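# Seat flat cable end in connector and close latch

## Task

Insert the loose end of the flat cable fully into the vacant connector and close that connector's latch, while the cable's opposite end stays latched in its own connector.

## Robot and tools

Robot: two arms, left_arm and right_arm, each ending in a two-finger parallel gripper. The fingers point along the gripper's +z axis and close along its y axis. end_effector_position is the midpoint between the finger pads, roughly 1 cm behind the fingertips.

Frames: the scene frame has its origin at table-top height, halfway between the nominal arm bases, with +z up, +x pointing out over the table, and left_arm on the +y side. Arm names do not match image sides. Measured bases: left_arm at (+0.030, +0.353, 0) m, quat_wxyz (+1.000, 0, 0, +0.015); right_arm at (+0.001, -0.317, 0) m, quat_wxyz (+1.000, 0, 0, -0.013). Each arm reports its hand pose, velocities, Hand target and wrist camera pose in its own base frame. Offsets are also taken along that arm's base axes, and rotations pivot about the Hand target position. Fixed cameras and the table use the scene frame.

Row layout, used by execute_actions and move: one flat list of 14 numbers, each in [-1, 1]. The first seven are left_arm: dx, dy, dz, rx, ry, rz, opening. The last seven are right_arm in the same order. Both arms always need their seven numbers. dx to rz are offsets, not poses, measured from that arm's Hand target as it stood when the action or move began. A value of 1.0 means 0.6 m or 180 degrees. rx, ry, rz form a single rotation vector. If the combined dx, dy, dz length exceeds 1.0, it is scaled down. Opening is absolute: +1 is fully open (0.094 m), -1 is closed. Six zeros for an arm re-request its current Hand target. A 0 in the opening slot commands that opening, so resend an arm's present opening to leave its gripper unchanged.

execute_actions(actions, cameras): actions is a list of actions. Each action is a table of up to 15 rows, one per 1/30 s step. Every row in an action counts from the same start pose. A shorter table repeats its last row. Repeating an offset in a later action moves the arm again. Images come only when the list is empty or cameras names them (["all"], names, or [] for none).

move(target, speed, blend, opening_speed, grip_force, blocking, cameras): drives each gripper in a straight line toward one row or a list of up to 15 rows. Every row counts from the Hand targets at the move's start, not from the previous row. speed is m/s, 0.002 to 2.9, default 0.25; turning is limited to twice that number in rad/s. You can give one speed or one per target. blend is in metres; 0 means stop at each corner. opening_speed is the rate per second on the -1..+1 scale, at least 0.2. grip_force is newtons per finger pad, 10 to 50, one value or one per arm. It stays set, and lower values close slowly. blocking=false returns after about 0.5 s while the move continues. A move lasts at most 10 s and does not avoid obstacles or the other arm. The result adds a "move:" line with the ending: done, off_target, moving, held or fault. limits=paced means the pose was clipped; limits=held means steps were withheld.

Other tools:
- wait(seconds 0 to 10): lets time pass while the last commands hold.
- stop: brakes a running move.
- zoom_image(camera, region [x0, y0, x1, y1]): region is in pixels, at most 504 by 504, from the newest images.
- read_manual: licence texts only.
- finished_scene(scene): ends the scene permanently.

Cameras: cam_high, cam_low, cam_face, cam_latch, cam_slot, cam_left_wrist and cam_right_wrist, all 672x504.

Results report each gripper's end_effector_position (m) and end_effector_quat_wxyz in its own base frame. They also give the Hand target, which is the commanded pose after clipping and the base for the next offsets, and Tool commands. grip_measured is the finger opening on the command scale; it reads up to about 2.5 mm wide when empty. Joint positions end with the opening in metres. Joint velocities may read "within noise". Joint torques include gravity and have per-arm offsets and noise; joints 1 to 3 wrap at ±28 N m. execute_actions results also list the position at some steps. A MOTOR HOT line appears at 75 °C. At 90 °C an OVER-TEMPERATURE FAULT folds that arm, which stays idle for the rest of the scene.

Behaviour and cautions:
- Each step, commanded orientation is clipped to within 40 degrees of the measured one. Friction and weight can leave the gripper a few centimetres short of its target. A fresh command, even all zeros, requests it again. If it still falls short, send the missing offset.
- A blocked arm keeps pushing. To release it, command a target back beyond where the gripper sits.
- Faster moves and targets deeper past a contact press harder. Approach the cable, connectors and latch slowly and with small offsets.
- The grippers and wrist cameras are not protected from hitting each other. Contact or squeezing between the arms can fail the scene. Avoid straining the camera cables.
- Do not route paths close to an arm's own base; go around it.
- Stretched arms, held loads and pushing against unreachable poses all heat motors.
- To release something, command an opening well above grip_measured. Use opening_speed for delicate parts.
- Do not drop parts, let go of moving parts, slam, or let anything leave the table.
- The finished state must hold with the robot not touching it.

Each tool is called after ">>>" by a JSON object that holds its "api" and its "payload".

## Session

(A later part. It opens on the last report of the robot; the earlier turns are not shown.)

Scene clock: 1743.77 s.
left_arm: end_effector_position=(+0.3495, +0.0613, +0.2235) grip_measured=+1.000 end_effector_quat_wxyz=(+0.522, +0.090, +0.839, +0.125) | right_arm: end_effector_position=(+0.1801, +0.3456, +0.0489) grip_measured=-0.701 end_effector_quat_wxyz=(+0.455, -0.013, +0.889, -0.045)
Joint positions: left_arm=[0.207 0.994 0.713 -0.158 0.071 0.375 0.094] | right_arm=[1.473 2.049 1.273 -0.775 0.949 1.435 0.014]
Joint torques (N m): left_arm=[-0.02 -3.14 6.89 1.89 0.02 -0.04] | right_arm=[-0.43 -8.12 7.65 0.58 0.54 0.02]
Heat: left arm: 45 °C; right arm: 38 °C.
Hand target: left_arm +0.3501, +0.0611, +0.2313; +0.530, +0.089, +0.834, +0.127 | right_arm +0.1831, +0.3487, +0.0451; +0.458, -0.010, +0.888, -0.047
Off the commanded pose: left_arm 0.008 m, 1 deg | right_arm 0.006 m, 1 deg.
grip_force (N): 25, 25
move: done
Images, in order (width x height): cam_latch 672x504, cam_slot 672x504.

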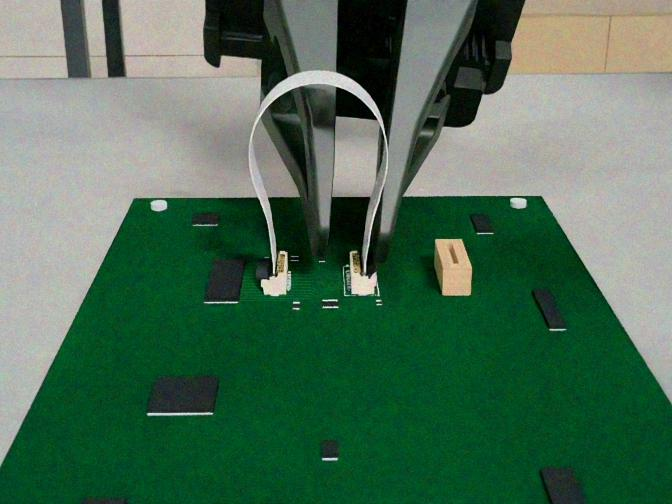

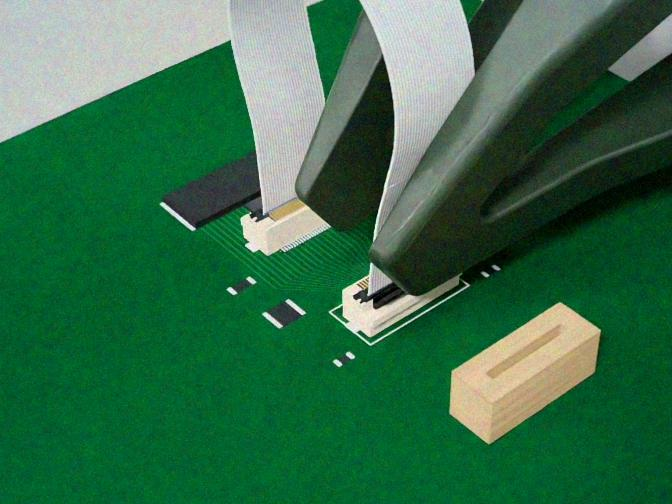

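>>> {"api": "move", "payload": {"target": [0,0,0,0,0,0,1,0,0,-0.004,-0.0022,0.0002,0,-0.7], "speed": 0.02, "cameras": ["cam_slot","cam_latch"]}}

>>> {"api": "zoom_image", "payload": {"camera": "cam_slot", "region": [335, 200, 475, 340]}}

>>> {"api": "zoom_image", "payload": {"camera": "cam_latch", "region": [340, 235, 390, 285]}}

Scene clock: 1752.93 s.
left_arm: end_effector_position=(+0.3495, +0.0613, +0.2235) grip_measured=+1.000 end_effector_quat_wxyz=(+0.522, +0.090, +0.839, +0.125) | right_arm: end_effector_position=(+0.1805, +0.3456, +0.0485) grip_measured=-0.701 end_effector_quat_wxyz=(+0.456, -0.013, +0.889, -0.046)
Joint positions: left_arm=[0.207 0.994 0.713 -0.158 0.071 0.375 0.094] | right_arm=[1.473 2.052 1.273 -0.774 0.953 1.435 0.014]
Joint torques (N m): left_arm=[-0.01 -3.14 6.89 1.89 0.01 -0.04] | right_arm=[-0.39 -7.71 7.86 0.48 0.49 0.02]
Heat: left arm: 45 °C; right arm: 38 °C.
Hand target: left_arm +0.3501, +0.0611, +0.2313; +0.530, +0.089, +0.834, +0.127 | right_arm +0.1831, +0.3487, +0.0427; +0.458, -0.012, +0.888, -0.050
Off the commanded pose: left_arm 0.008 m, 1 deg | right_arm 0.007 m, 1 deg.
grip_force (N): 25, 25
move: done
Images, in order (width x height): cam_latch 672x504, cam_slot 672x504.

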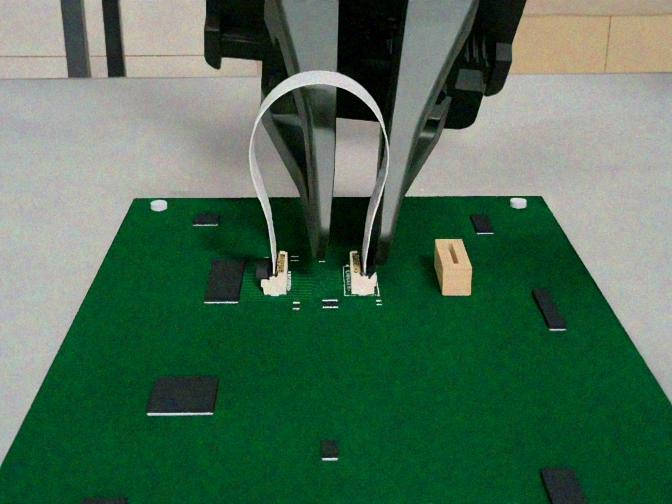

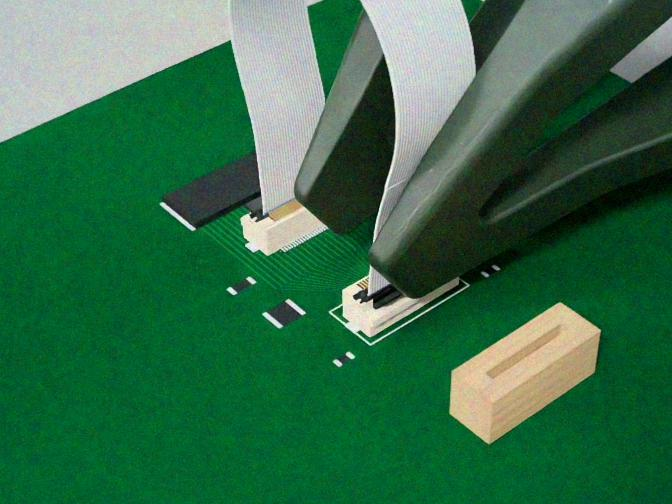

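Scaled by 3.600 from the camera's 672x504 image, which has a finer 960x720 frame.

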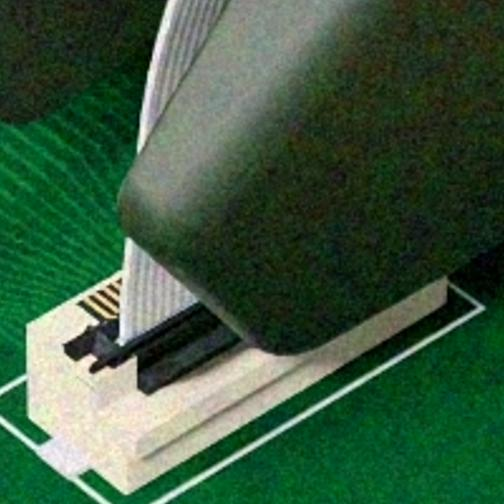

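Scaled by 10.080 from the camera's 672x504 image, which has a finer 960x720 frame.

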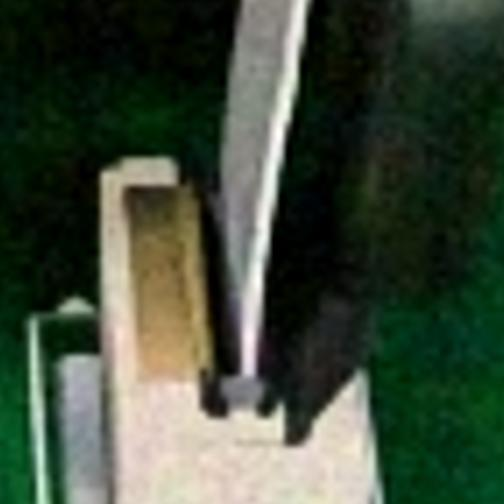

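>>> {"api": "move", "payload": {"target": [0,0,0,0,0,0,1,0,0.001,-0.007,-0.0035,0.0003,0,-0.7], "speed": 0.02, "cameras": ["cam_slot","cam_latch"]}}

>>> {"api": "zoom_image", "payload": {"camera": "cam_slot", "region": [335, 200, 475, 340]}}

>>> {"api": "zoom_image", "payload": {"camera": "cam_latch", "region": [340, 235, 390, 285]}}

Scene clock: 1759.87 s.
left_arm: end_effector_position=(+0.3495, +0.0613, +0.2235) grip_measured=+1.000 end_effector_quat_wxyz=(+0.522, +0.090, +0.839, +0.125) | right_arm: end_effector_position=(+0.1817, +0.3470, +0.0459) grip_measured=-0.701 end_effector_quat_wxyz=(+0.461, -0.014, +0.886, -0.048)
Joint positions: left_arm=[0.207 0.994 0.713 -0.158 0.071 0.375 0.094] | right_arm=[1.473 2.067 1.278 -0.768 0.963 1.435 0.014]
Joint torques (N m): left_arm=[0.01 -3.12 6.89 1.89 0.02 -0.05] | right_arm=[-0.43 -7.6 8.09 0.42 0.39 -0.01]
Heat: left arm: 45 °C; right arm: 37 °C.
Hand target: left_arm +0.3501, +0.0611, +0.2313; +0.530, +0.089, +0.834, +0.127 | right_arm +0.1831, +0.3494, +0.0385; +0.457, -0.014, +0.887, -0.054
Off the commanded pose: left_arm 0.008 m, 1 deg | right_arm 0.008 m, 1 deg.
grip_force (N): 25, 25
move: done
Images, in order (width x height): cam_latch 672x504, cam_slot 672x504.

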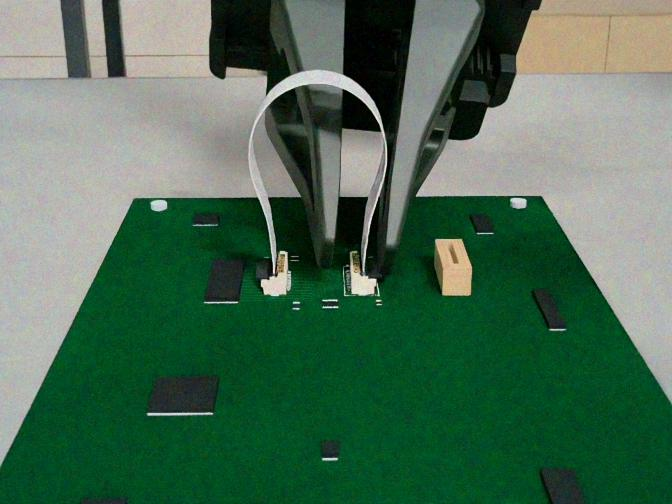

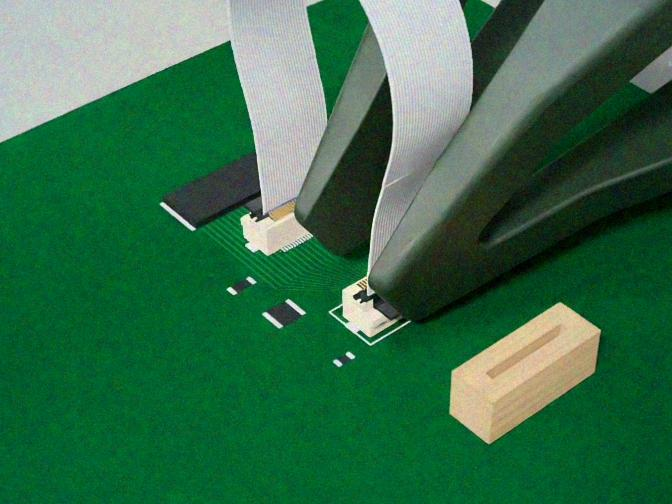

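Scaled by 3.600 from the camera's 672x504 image, which has a finer 960x720 frame.

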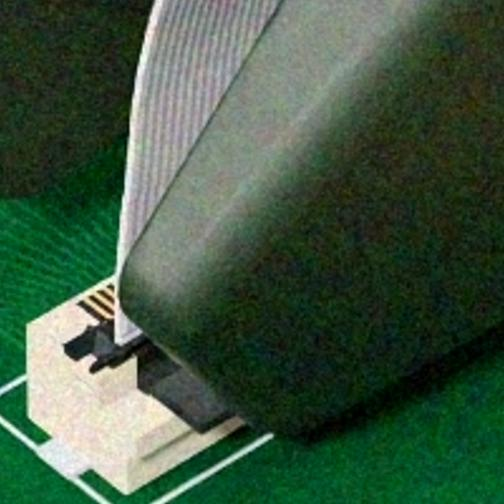

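Scaled by 10.080 from the camera's 672x504 image, which has a finer 960x720 frame.

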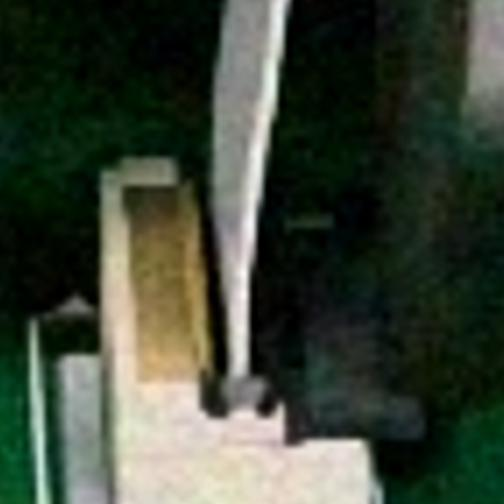

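>>> {"api": "move", "payload": {"target": [0,0,0,0,0,0,1,0,0.0005,-0.005,-0.0025,0.0002,0,-0.7], "speed": 0.02, "cameras": ["cam_slot","cam_latch"]}}

>>> {"api": "zoom_image", "payload": {"camera": "cam_slot", "region": [335, 240, 435, 340]}}

>>> {"api": "zoom_image", "payload": {"camera": "cam_latch", "region": [340, 245, 390, 295]}}

Scene clock: 1767.90 s.
left_arm: end_effector_position=(+0.3495, +0.0613, +0.2235) grip_measured=+1.000 end_effector_quat_wxyz=(+0.522, +0.090, +0.839, +0.125) | right_arm: end_effector_position=(+0.1822, +0.3475, +0.0429) grip_measured=-0.701 end_effector_quat_wxyz=(+0.462, -0.016, +0.885, -0.051)
Joint positions: left_arm=[0.207 0.994 0.713 -0.158 0.071 0.375 0.094] | right_arm=[1.473 2.08 1.282 -0.766 0.967 1.435 0.014]
Joint torques (N m): left_arm=[-0.01 -3.14 6.89 1.9 0.01 -0.04] | right_arm=[-0.29 -7.97 7.86 0.38 0.41 -0.01]
Heat: left arm: 45 °C; right arm: 37 °C.
Hand target: left_arm +0.3501, +0.0611, +0.2313; +0.530, +0.089, +0.834, +0.127 | right_arm +0.1831, +0.3496, +0.0354; +0.457, -0.016, +0.887, -0.058
Off the commanded pose: left_arm 0.008 m, 1 deg | right_arm 0.008 m, 1 deg.
grip_force (N): 25, 25
move: done
Images, in order (width x height): cam_latch 672x504, cam_slot 672x504.

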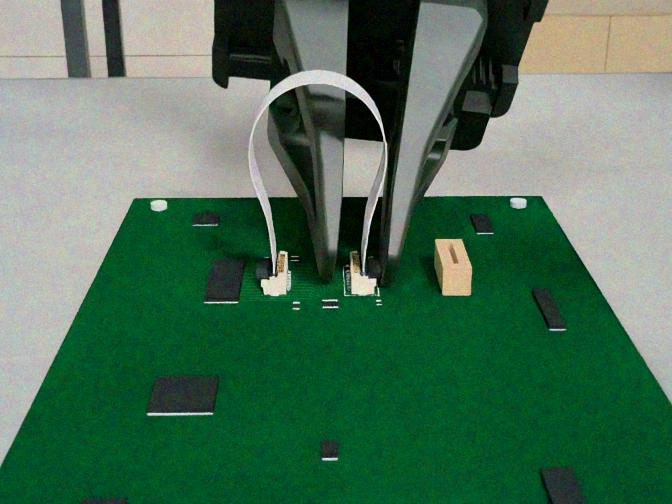

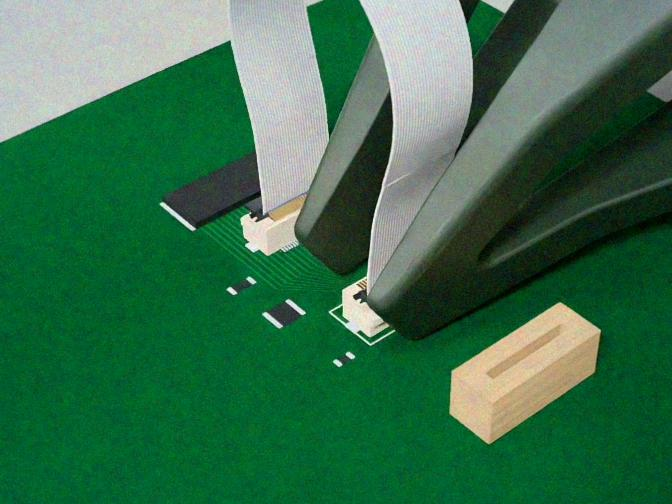

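Scaled by 5.040 from the camera's 672x504 image, which has a finer 960x720 frame.

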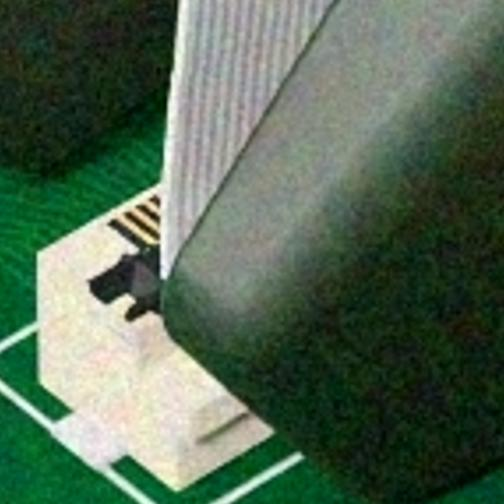

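Scaled by 10.080 from the camera's 672x504 image, which has a finer 960x720 frame.

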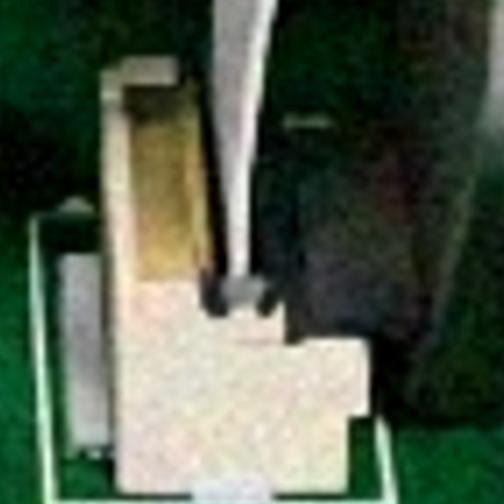

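>>> {"api": "move", "payload": {"target": [0,0,0,0,0,0,1,0,0.006,0,0.0066,-0.0005,0,-0.7], "speed": 0.02, "cameras": ["cam_slot","cam_latch"]}}

>>> {"api": "zoom_image", "payload": {"camera": "cam_latch", "region": [320, 210, 420, 310]}}

Scene clock: 1776.37 s.
left_arm: end_effector_position=(+0.3495, +0.0613, +0.2235) grip_measured=+1.000 end_effector_quat_wxyz=(+0.522, +0.090, +0.839, +0.125) | right_arm: end_effector_position=(+0.1822, +0.3479, +0.0429) grip_measured=-0.701 end_effector_quat_wxyz=(+0.462, -0.015, +0.885, -0.051)
Joint positions: left_arm=[0.207 0.994 0.713 -0.158 0.071 0.375 0.094] | right_arm=[1.473 2.08 1.282 -0.764 0.967 1.435 0.014]
Joint torques (N m): left_arm=[-0.02 -3.14 6.89 1.9 0.02 -0.05] | right_arm=[-0.44 -7.98 8.02 0.54 0.39 0.01]
Heat: left arm: 45 °C; right arm: 37 °C.
Hand target: left_arm +0.3501, +0.0611, +0.2313; +0.530, +0.089, +0.834, +0.127 | right_arm +0.1831, +0.3532, +0.0354; +0.458, -0.011, +0.888, -0.049
Off the commanded pose: left_arm 0.008 m, 1 deg | right_arm 0.009 m, 1 deg.
grip_force (N): 25, 25
move: done
Images, in order (width x height): cam_latch 672x504, cam_slot 672x504.

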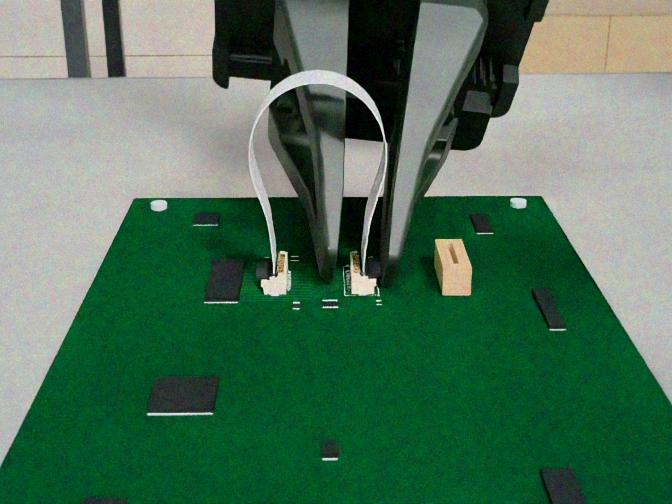

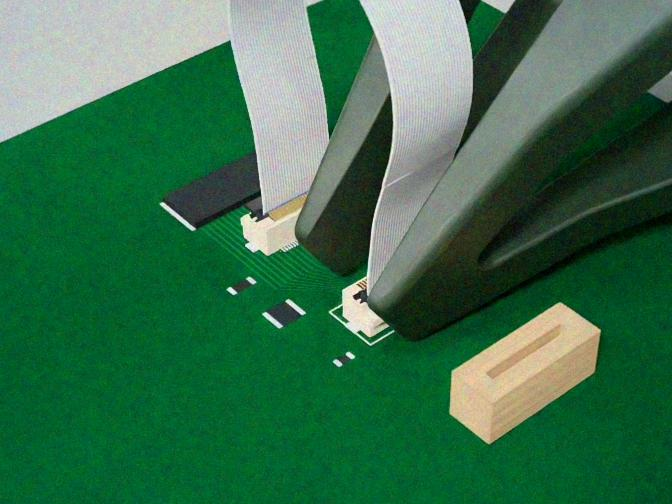

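Scaled by 5.040 from the camera's 672x504 image, which has a finer 960x720 frame.

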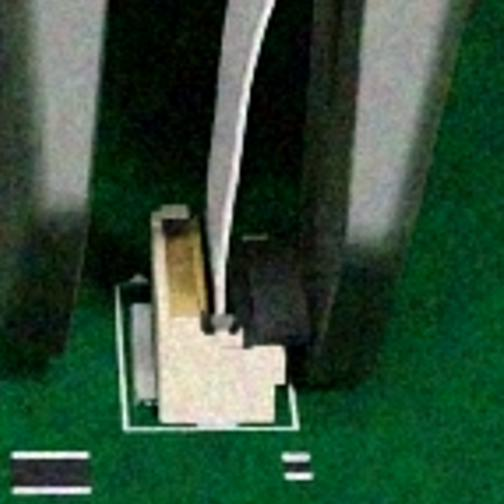

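>>> {"api": "move", "payload": {"target": [0,0,0,0,0,0,1,0,0.006,0,0.0066,-0.0005,0,-0.7], "speed": 0.02, "cameras": ["cam_slot","cam_latch"]}}

>>> {"api": "zoom_image", "payload": {"camera": "cam_latch", "region": [320, 210, 420, 310]}}

>>> {"api": "zoom_image", "payload": {"camera": "cam_slot", "region": [335, 240, 435, 340]}}

Scene clock: 1785.23 s.
left_arm: end_effector_position=(+0.3495, +0.0613, +0.2235) grip_measured=+1.000 end_effector_quat_wxyz=(+0.522, +0.090, +0.839, +0.125) | right_arm: end_effector_position=(+0.1826, +0.3517, +0.0430) grip_measured=-0.701 end_effector_quat_wxyz=(+0.463, -0.010, +0.885, -0.041)
Joint positions: left_arm=[0.207 0.994 0.713 -0.158 0.071 0.375 0.094] | right_arm=[1.473 2.08 1.282 -0.742 0.967 1.435 0.014]
Joint torques (N m): left_arm=[-0.02 -3.15 6.9 1.89 0.02 -0.04] | right_arm=[-0.23 -7.98 8.06 0.58 0.36 0.04]
Heat: left arm: 45 °C; right arm: 37 °C.
Hand target: left_arm +0.3501, +0.0611, +0.2313; +0.530, +0.089, +0.834, +0.127 | right_arm +0.1831, +0.3568, +0.0354; +0.459, -0.007, +0.888, -0.040
Off the commanded pose: left_arm 0.008 m, 1 deg | right_arm 0.009 m, 1 deg.
grip_force (N): 25, 25
move: done
Images, in order (width x height): cam_latch 672x504, cam_slot 672x504.

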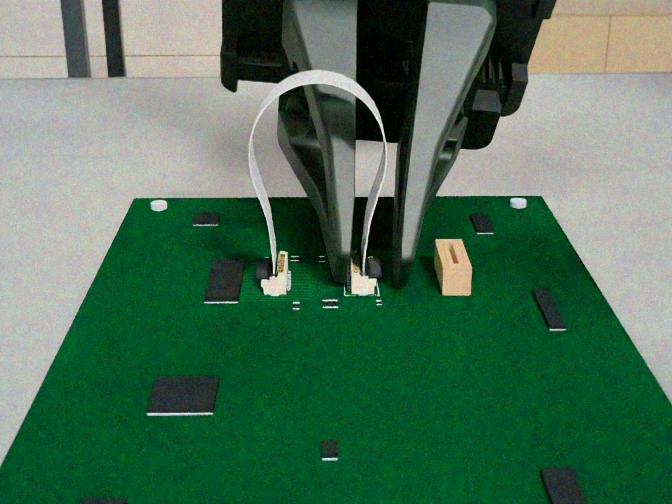

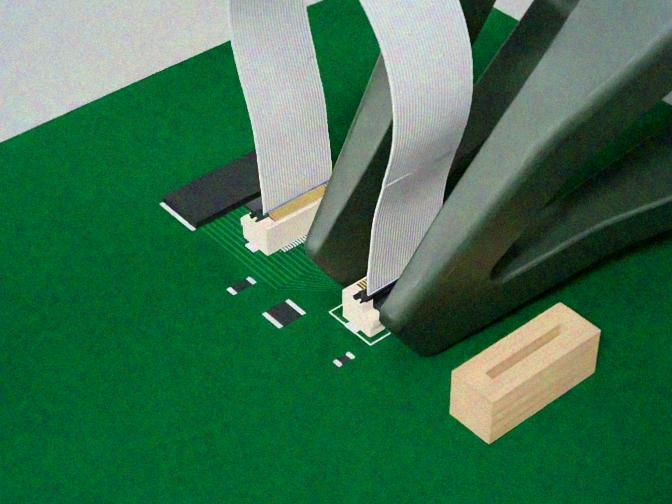

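Scaled by 5.040 from the camera's 672x504 image, which has a finer 960x720 frame.

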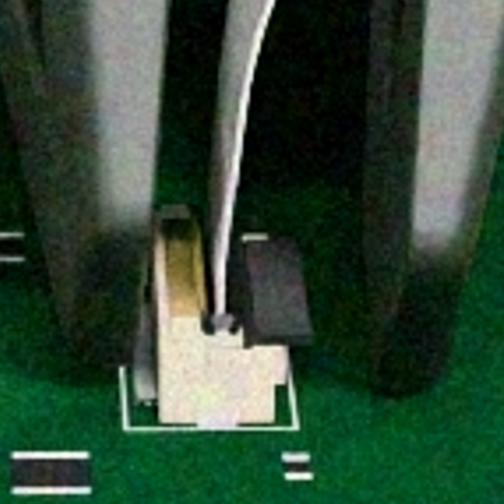

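Scaled by 5.040 from the camera's 672x504 image, which has a finer 960x720 frame.

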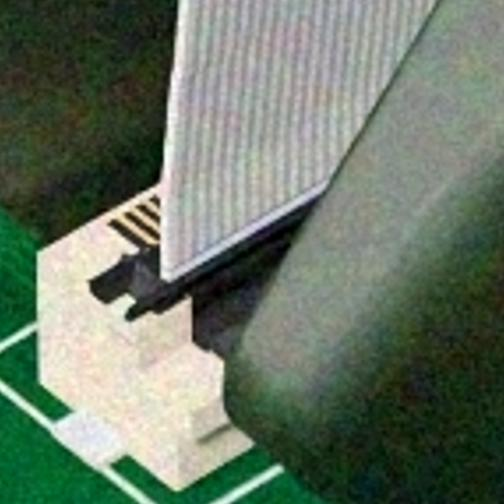

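>>> {"api": "move", "payload": {"target": [0,0,0,0,0,0,1,0,-0.0058,0,-0.0064,0.0005,0,-0.7], "speed": 0.03, "cameras": []}}

>>> {"api": "move", "payload": {"target": [0,0,0,0,0,0,1,0,0.0042,0.027,0.0160,-0.0011,0,-0.7], "speed": 0.05, "cameras": ["cam_slot","cam_latch"]}}

>>> {"api": "zoom_image", "payload": {"camera": "cam_latch", "region": [320, 210, 420, 310]}}

Scene clock: 1815.00 s.
left_arm: end_effector_position=(+0.3495, +0.0613, +0.2235) grip_measured=+1.000 end_effector_quat_wxyz=(+0.522, +0.090, +0.839, +0.125) | right_arm: end_effector_position=(+0.1826, +0.3517, +0.0430) grip_measured=-0.701 end_effector_quat_wxyz=(+0.463, -0.010, +0.885, -0.041)
Joint positions: left_arm=[0.207 0.994 0.713 -0.158 0.071 0.375 0.094] | right_arm=[1.473 2.08 1.282 -0.742 0.967 1.435 0.014]
Joint torques (N m): left_arm=[-0.01 -3.15 6.89 1.89 0.02 -0.04] | right_arm=[-0.25 -7.92 7.86 0.35 0.36 0.01]
Heat: left arm: 45 °C; right arm: 37 °C.
Hand target: left_arm +0.3501, +0.0611, +0.2313; +0.530, +0.089, +0.834, +0.127 | right_arm +0.1831, +0.3533, +0.0355; +0.458, -0.011, +0.888, -0.049
Off the commanded pose: left_arm 0.008 m, 1 deg | right_arm 0.008 m, 1 deg.
grip_force (N): 25, 25
move: done
No camera images: "cameras" was empty.

Scene clock: 1815.73 s.
left_arm: end_effector_position=(+0.3495, +0.0613, +0.2235) grip_measured=+1.000 end_effector_quat_wxyz=(+0.522, +0.090, +0.839, +0.125) | right_arm: end_effector_position=(+0.1826, +0.3517, +0.0430) grip_measured=-0.701 end_effector_quat_wxyz=(+0.463, -0.010, +0.885, -0.041)
Joint positions: left_arm=[0.207 0.994 0.713 -0.158 0.071 0.375 0.094] | right_arm=[1.473 2.08 1.282 -0.742 0.967 1.435 0.014]
Joint torques (N m): left_arm=[0.01 -3.14 6.89 1.89 0.02 -0.04] | right_arm=[-0.31 -12.67 7.31 0.42 0.34 0.07]
Heat: left arm: 45 °C; right arm: 37 °C.
Hand target: left_arm +0.3501, +0.0611, +0.2313; +0.530, +0.089, +0.834, +0.127 | right_arm +0.1831, +0.3558, +0.0517; +0.460, +0.000, +0.888, -0.026
Off the commanded pose: left_arm 0.008 m, 1 deg | right_arm 0.010 m, 2 deg.
grip_force (N): 25, 25
move: done
Images, in order (width x height): cam_latch 672x504, cam_slot 672x504.

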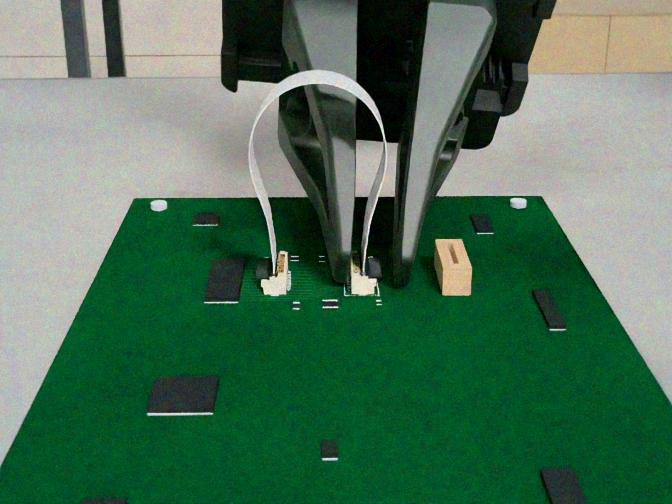

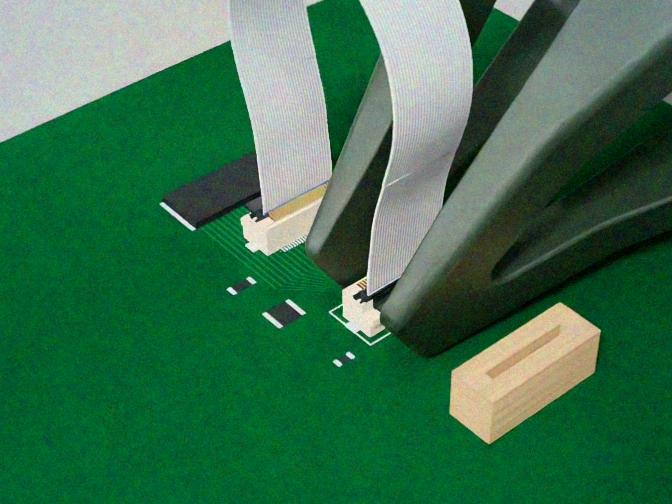

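Scaled by 5.040 from the camera's 672x504 image, which has a finer 960x720 frame.

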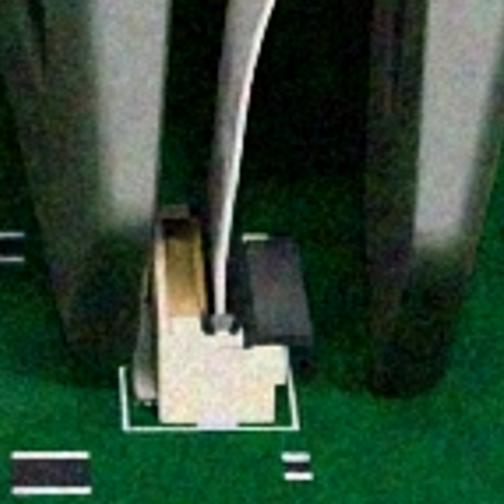

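>>> {"api": "move", "payload": {"target": [0,0,0,0,0,0,1,0,0,0,0,0,0,-0.6], "opening_speed": 0.3, "cameras": []}}

>>> {"api": "move", "payload": {"target": [0,0,0,0,0,0,1,0,0.0017,0.013,0.0066,-0.0005,0,-0.6], "speed": 0.03, "cameras": ["cam_slot","cam_latch"]}}

Scene clock: 1825.23 s.
left_arm: end_effector_position=(+0.3495, +0.0613, +0.2235) grip_measured=+1.000 end_effector_quat_wxyz=(+0.522, +0.090, +0.839, +0.125) | right_arm: end_effector_position=(+0.1825, +0.3518, +0.0433) grip_measured=-0.602 end_effector_quat_wxyz=(+0.463, -0.010, +0.885, -0.040)
Joint positions: left_arm=[0.207 0.994 0.713 -0.158 0.071 0.375 0.094] | right_arm=[1.473 2.079 1.282 -0.742 0.966 1.435 0.019]
Joint torques (N m): left_arm=[-0.01 -3.14 6.89 1.89 0.01 -0.04] | right_arm=[-0.24 -12.33 7.32 0.42 0.35 0.03]
Heat: left arm: 45 °C; right arm: 37 °C.
Hand target: left_arm +0.3501, +0.0611, +0.2313; +0.530, +0.089, +0.834, +0.127 | right_arm +0.1831, +0.3558, +0.0517; +0.460, +0.000, +0.888, -0.026
Off the commanded pose: left_arm 0.008 m, 1 deg | right_arm 0.009 m, 2 deg.
grip_force (N): 25, 25
move: done
No camera images: "cameras" was empty.

Scene clock: 1826.00 s.
left_arm: end_effector_position=(+0.3495, +0.0613, +0.2235) grip_measured=+1.000 end_effector_quat_wxyz=(+0.522, +0.090, +0.839, +0.125) | right_arm: end_effector_position=(+0.1808, +0.3535, +0.0470) grip_measured=-0.602 end_effector_quat_wxyz=(+0.456, -0.006, +0.890, -0.031)
Joint positions: left_arm=[0.207 0.994 0.713 -0.158 0.071 0.375 0.094] | right_arm=[1.473 2.061 1.282 -0.742 0.948 1.435 0.019]
Joint torques (N m): left_arm=[-0.01 -3.14 6.87 1.89 0.02 -0.04] | right_arm=[-0.34 -12.83 7.3 0.43 0.52 0.04]
Heat: left arm: 45 °C; right arm: 37 °C.
Hand target: left_arm +0.3501, +0.0611, +0.2313; +0.530, +0.089, +0.834, +0.127 | right_arm +0.1831, +0.3568, +0.0595; +0.460, +0.005, +0.888, -0.017
Off the commanded pose: left_arm 0.008 m, 1 deg | right_arm 0.013 m, 2 deg.
grip_force (N): 25, 25
move: off_target (right_arm)
Images, in order (width x height): cam_latch 672x504, cam_slot 672x504.

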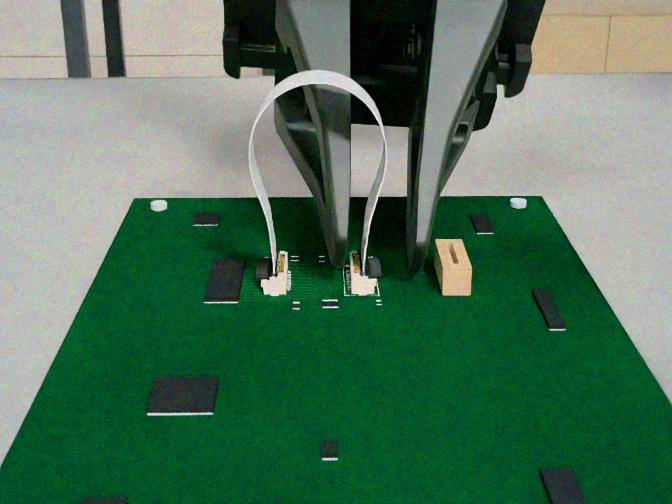

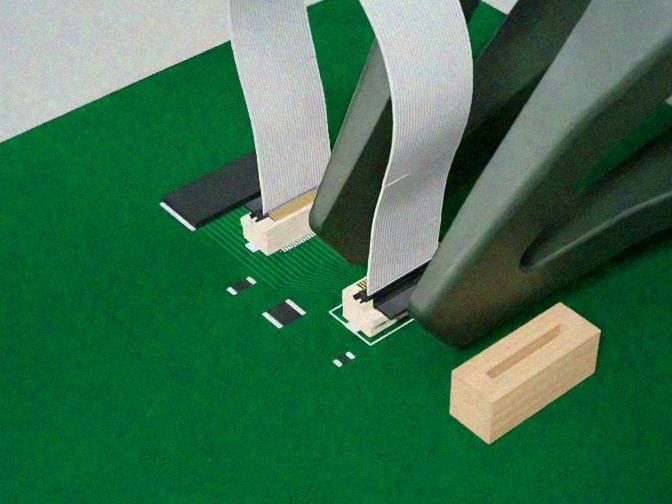

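>>> {"api": "zoom_image", "payload": {"camera": "cam_latch", "region": [340, 245, 390, 295]}}

>>> {"api": "zoom_image", "payload": {"camera": "cam_slot", "region": [335, 200, 475, 340]}}

>>> {"api": "zoom_image", "payload": {"camera": "cam_slot", "region": [230, 150, 360, 280]}}

Scaled by 10.080 from the camera's 672x504 image, which has a finer 960x720 frame.

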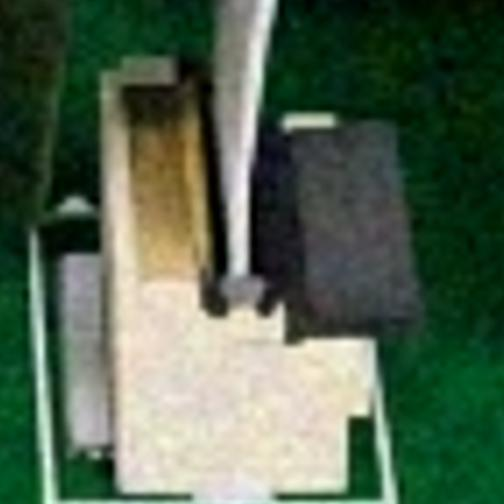

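Scaled by 3.600 from the camera's 672x504 image, which has a finer 960x720 frame.

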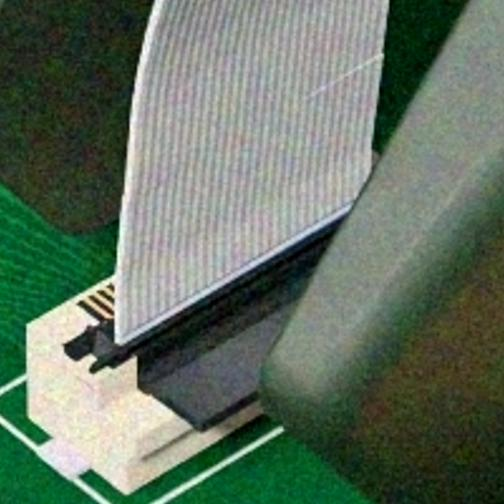

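Scaled by 3.877 from the camera's 672x504 image, which has a finer 960x720 frame.

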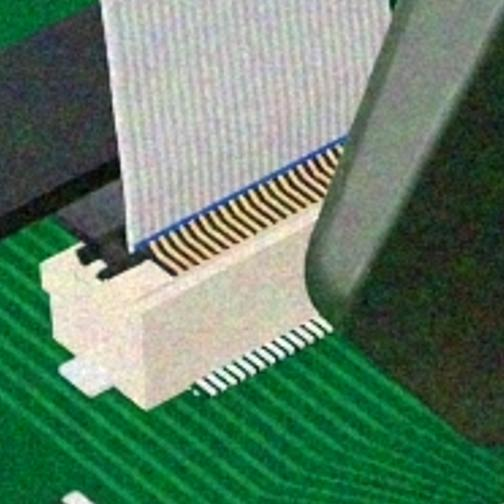

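>>> {"api": "move", "payload": {"target": [[0,0,0,0,0,0,1,0,0,0.02,0,0,0,-0.45],[0,0,0,0,0,0,1,-0.06,0,0.06,0,0,0,-0.45]], "speed": 0.05, "opening_speed": 0.3, "blend": [0.01,0], "cameras": ["cam_slot","cam_latch","cam_face"]}}

Scene clock: 1853.43 s.
left_arm: end_effector_position=(+0.3495, +0.0613, +0.2235) grip_measured=+1.000 end_effector_quat_wxyz=(+0.522, +0.090, +0.839, +0.125) | right_arm: end_effector_position=(+0.1476, +0.3509, +0.0797) grip_measured=-0.452 end_effector_quat_wxyz=(+0.456, -0.004, +0.889, -0.035)
Joint positions: left_arm=[0.207 0.994 0.713 -0.158 0.071 0.375 0.094] | right_arm=[1.564 2.029 1.378 -1.01 0.947 1.601 0.026]
Joint torques (N m): left_arm=[-0.01 -3.14 6.9 1.89 0.01 -0.04] | right_arm=[0.09 -12.6 9.21 0.08 0.56 0.08]
Heat: left arm: 45 °C; right arm: 39 °C.
Hand target: left_arm +0.3501, +0.0611, +0.2313; +0.530, +0.089, +0.834, +0.127 | right_arm +0.1470, +0.3569, +0.0956; +0.460, +0.005, +0.888, -0.017
Off the commanded pose: left_arm 0.008 m, 1 deg | right_arm 0.017 m, 2 deg.
grip_force (N): 25, 25
move: off_target (right_arm); blend cut to 0.0061 m at target 1
Images, in order (width x height): cam_face 672x504, cam_latch 672x504, cam_slot 672x504.

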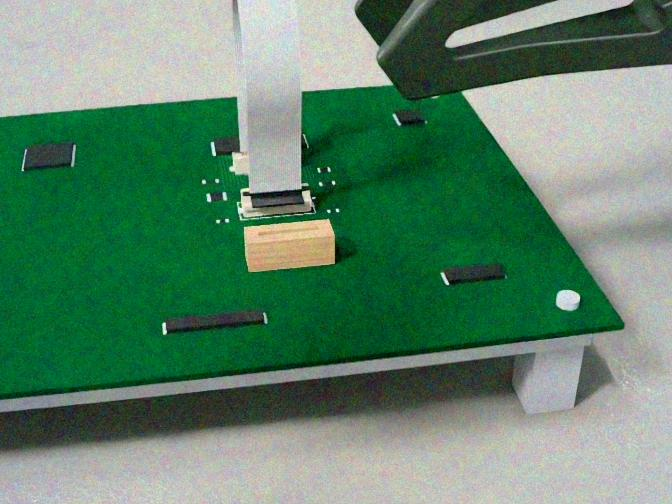

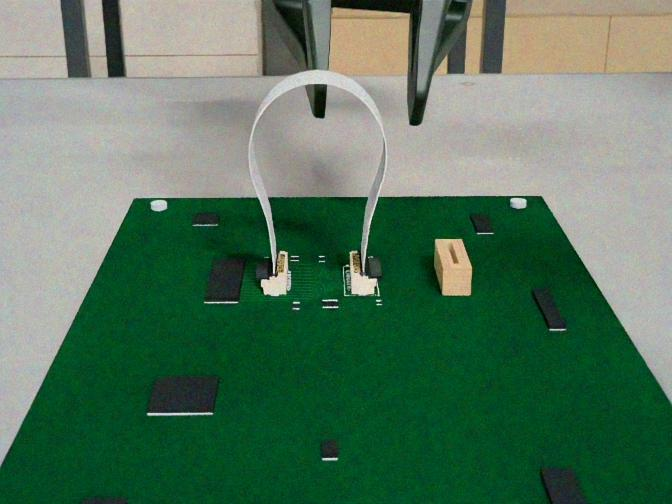

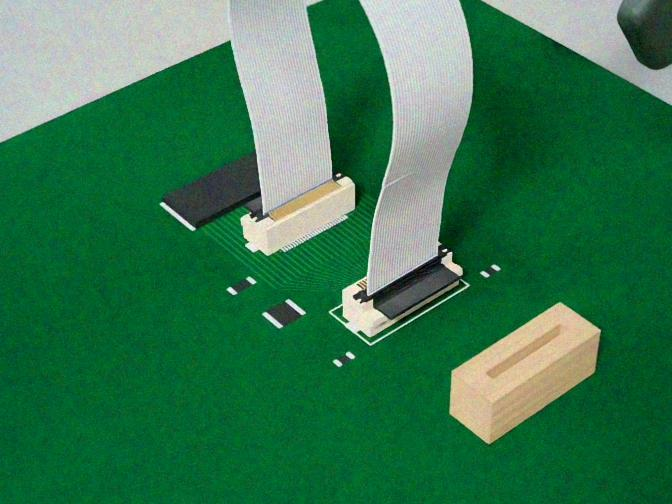

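>>> {"api": "zoom_image", "payload": {"camera": "cam_latch", "region": [250, 220, 400, 310]}}

>>> {"api": "zoom_image", "payload": {"camera": "cam_slot", "region": [330, 230, 480, 350]}}

>>> {"api": "zoom_image", "payload": {"camera": "cam_latch", "region": [340, 245, 390, 295]}}

>>> {"api": "zoom_image", "payload": {"camera": "cam_face", "region": [230, 160, 330, 230]}}

Scaled by 3.360 from the camera's 672x504 image, which has a finer 960x720 frame.

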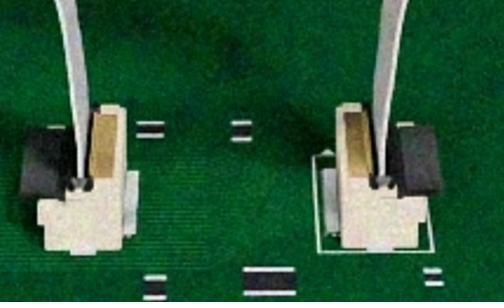

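Scaled by 3.360 from the camera's 672x504 image, which has a finer 960x720 frame.

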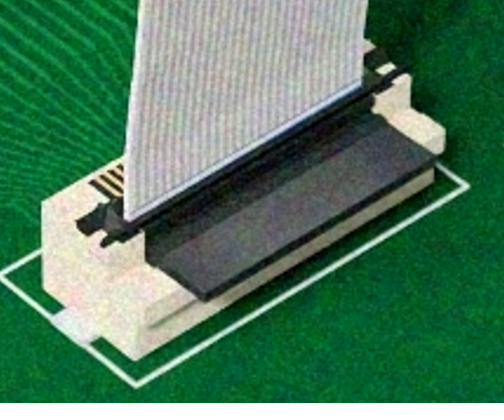

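Scaled by 10.080 from the camera's 672x504 image, which has a finer 960x720 frame.

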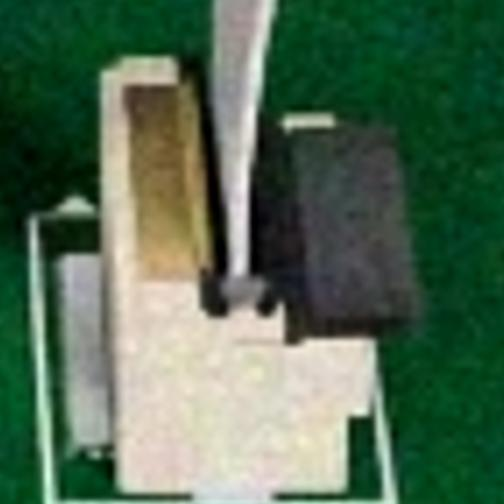

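Scaled by 5.040 from the camera's 672x504 image, which has a finer 960x720 frame.

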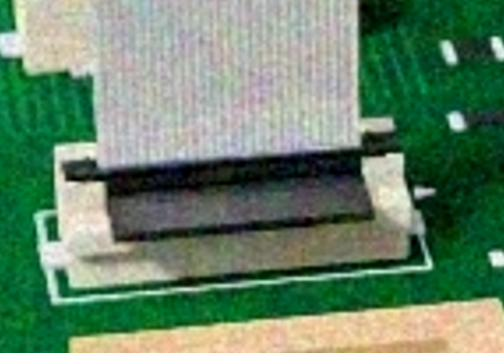

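>>> {"api": "execute_actions", "payload": {"actions": [], "cameras": ["cam_left_wrist","cam_right_wrist","cam_low","cam_high"]}}

Scene clock: 1881.03 s.
left_arm: end_effector_position=(+0.3495, +0.0613, +0.2235) grip_measured=+1.000 end_effector_quat_wxyz=(+0.522, +0.090, +0.839, +0.125) | right_arm: end_effector_position=(+0.1476, +0.3509, +0.0797) grip_measured=-0.452 end_effector_quat_wxyz=(+0.456, -0.004, +0.889, -0.035)
Joint positions: left_arm=[0.207 0.994 0.713 -0.158 0.071 0.375 0.094] | right_arm=[1.564 2.029 1.378 -1.011 0.947 1.602 0.026]
Joint velocities: within noise
Joint torques (N m): left_arm=[-0.01 -3.14 6.9 1.9 0.02 -0.04] | right_arm=[0.25 -12.52 9.35 0.06 0.53 0.07]
Heat: left arm: 45 °C; right arm: 38 °C.
Hand target: left_arm +0.3501, +0.0611, +0.2313; +0.530, +0.089, +0.834, +0.127 | right_arm +0.1470, +0.3570, +0.0956; +0.460, +0.005, +0.888, -0.017
Tool commands: left_gripper/opening=+1.0 right_gripper/opening=-0.45
Off the commanded pose: left_arm 0.008 m, 1 deg | right_arm 0.017 m, 2 deg.
grip_force (N): 25, 25
Images, in order (width x height): cam_high 672x504, cam_low 672x504, cam_left_wrist 672x504, cam_right_wrist 672x504.

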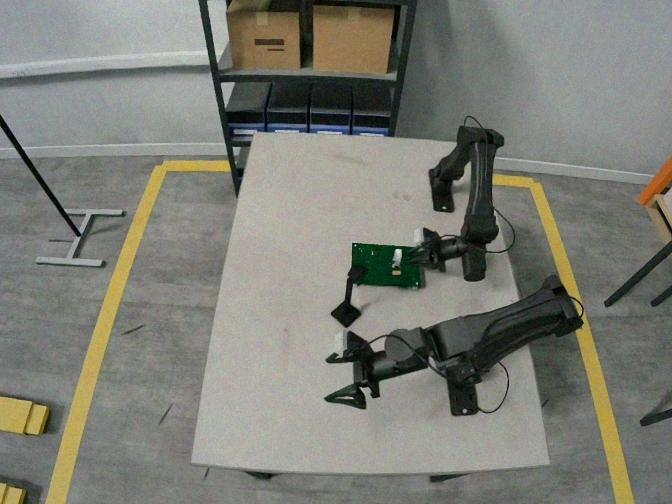

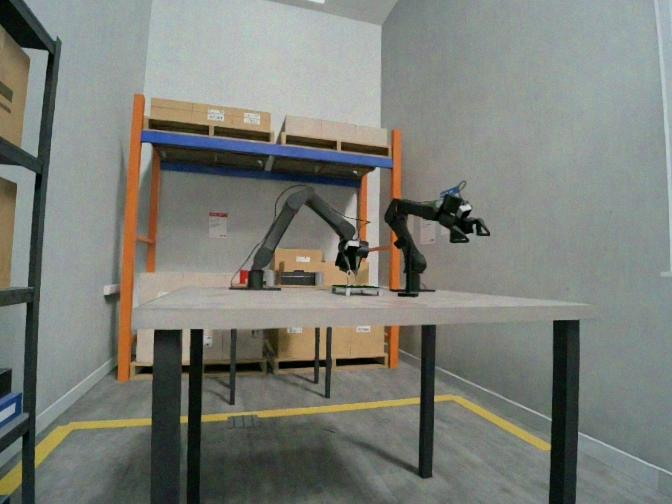

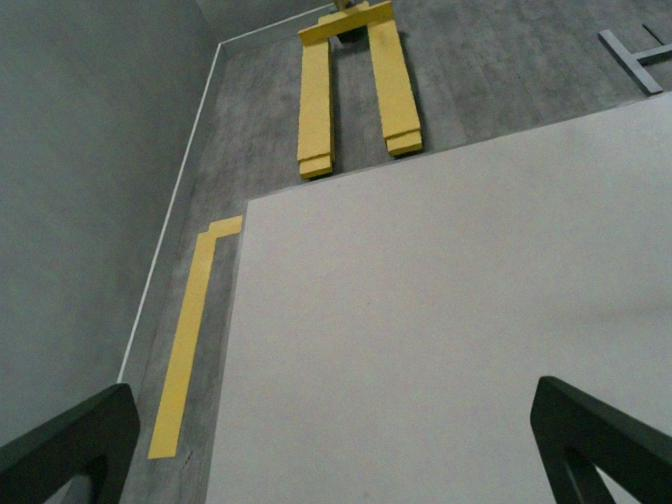

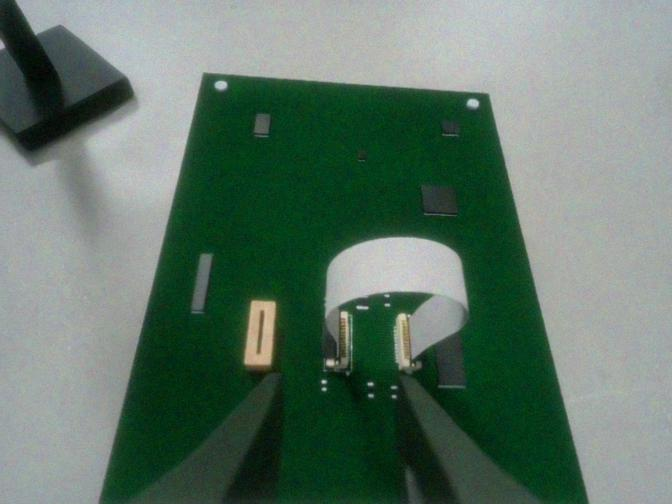

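>>> {"api": "zoom_image", "payload": {"camera": "cam_right_wrist", "region": [310, 290, 450, 395]}}

Scaled by 3.600 from the camera's 672x504 image, which has a finer 960x720 frame.

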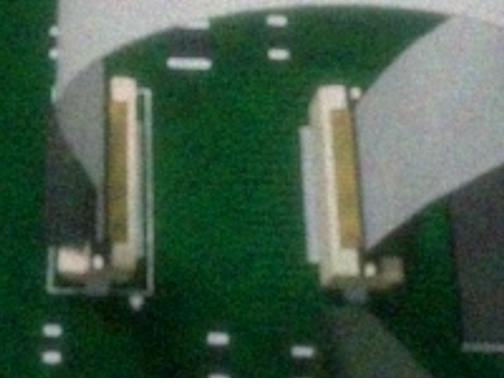

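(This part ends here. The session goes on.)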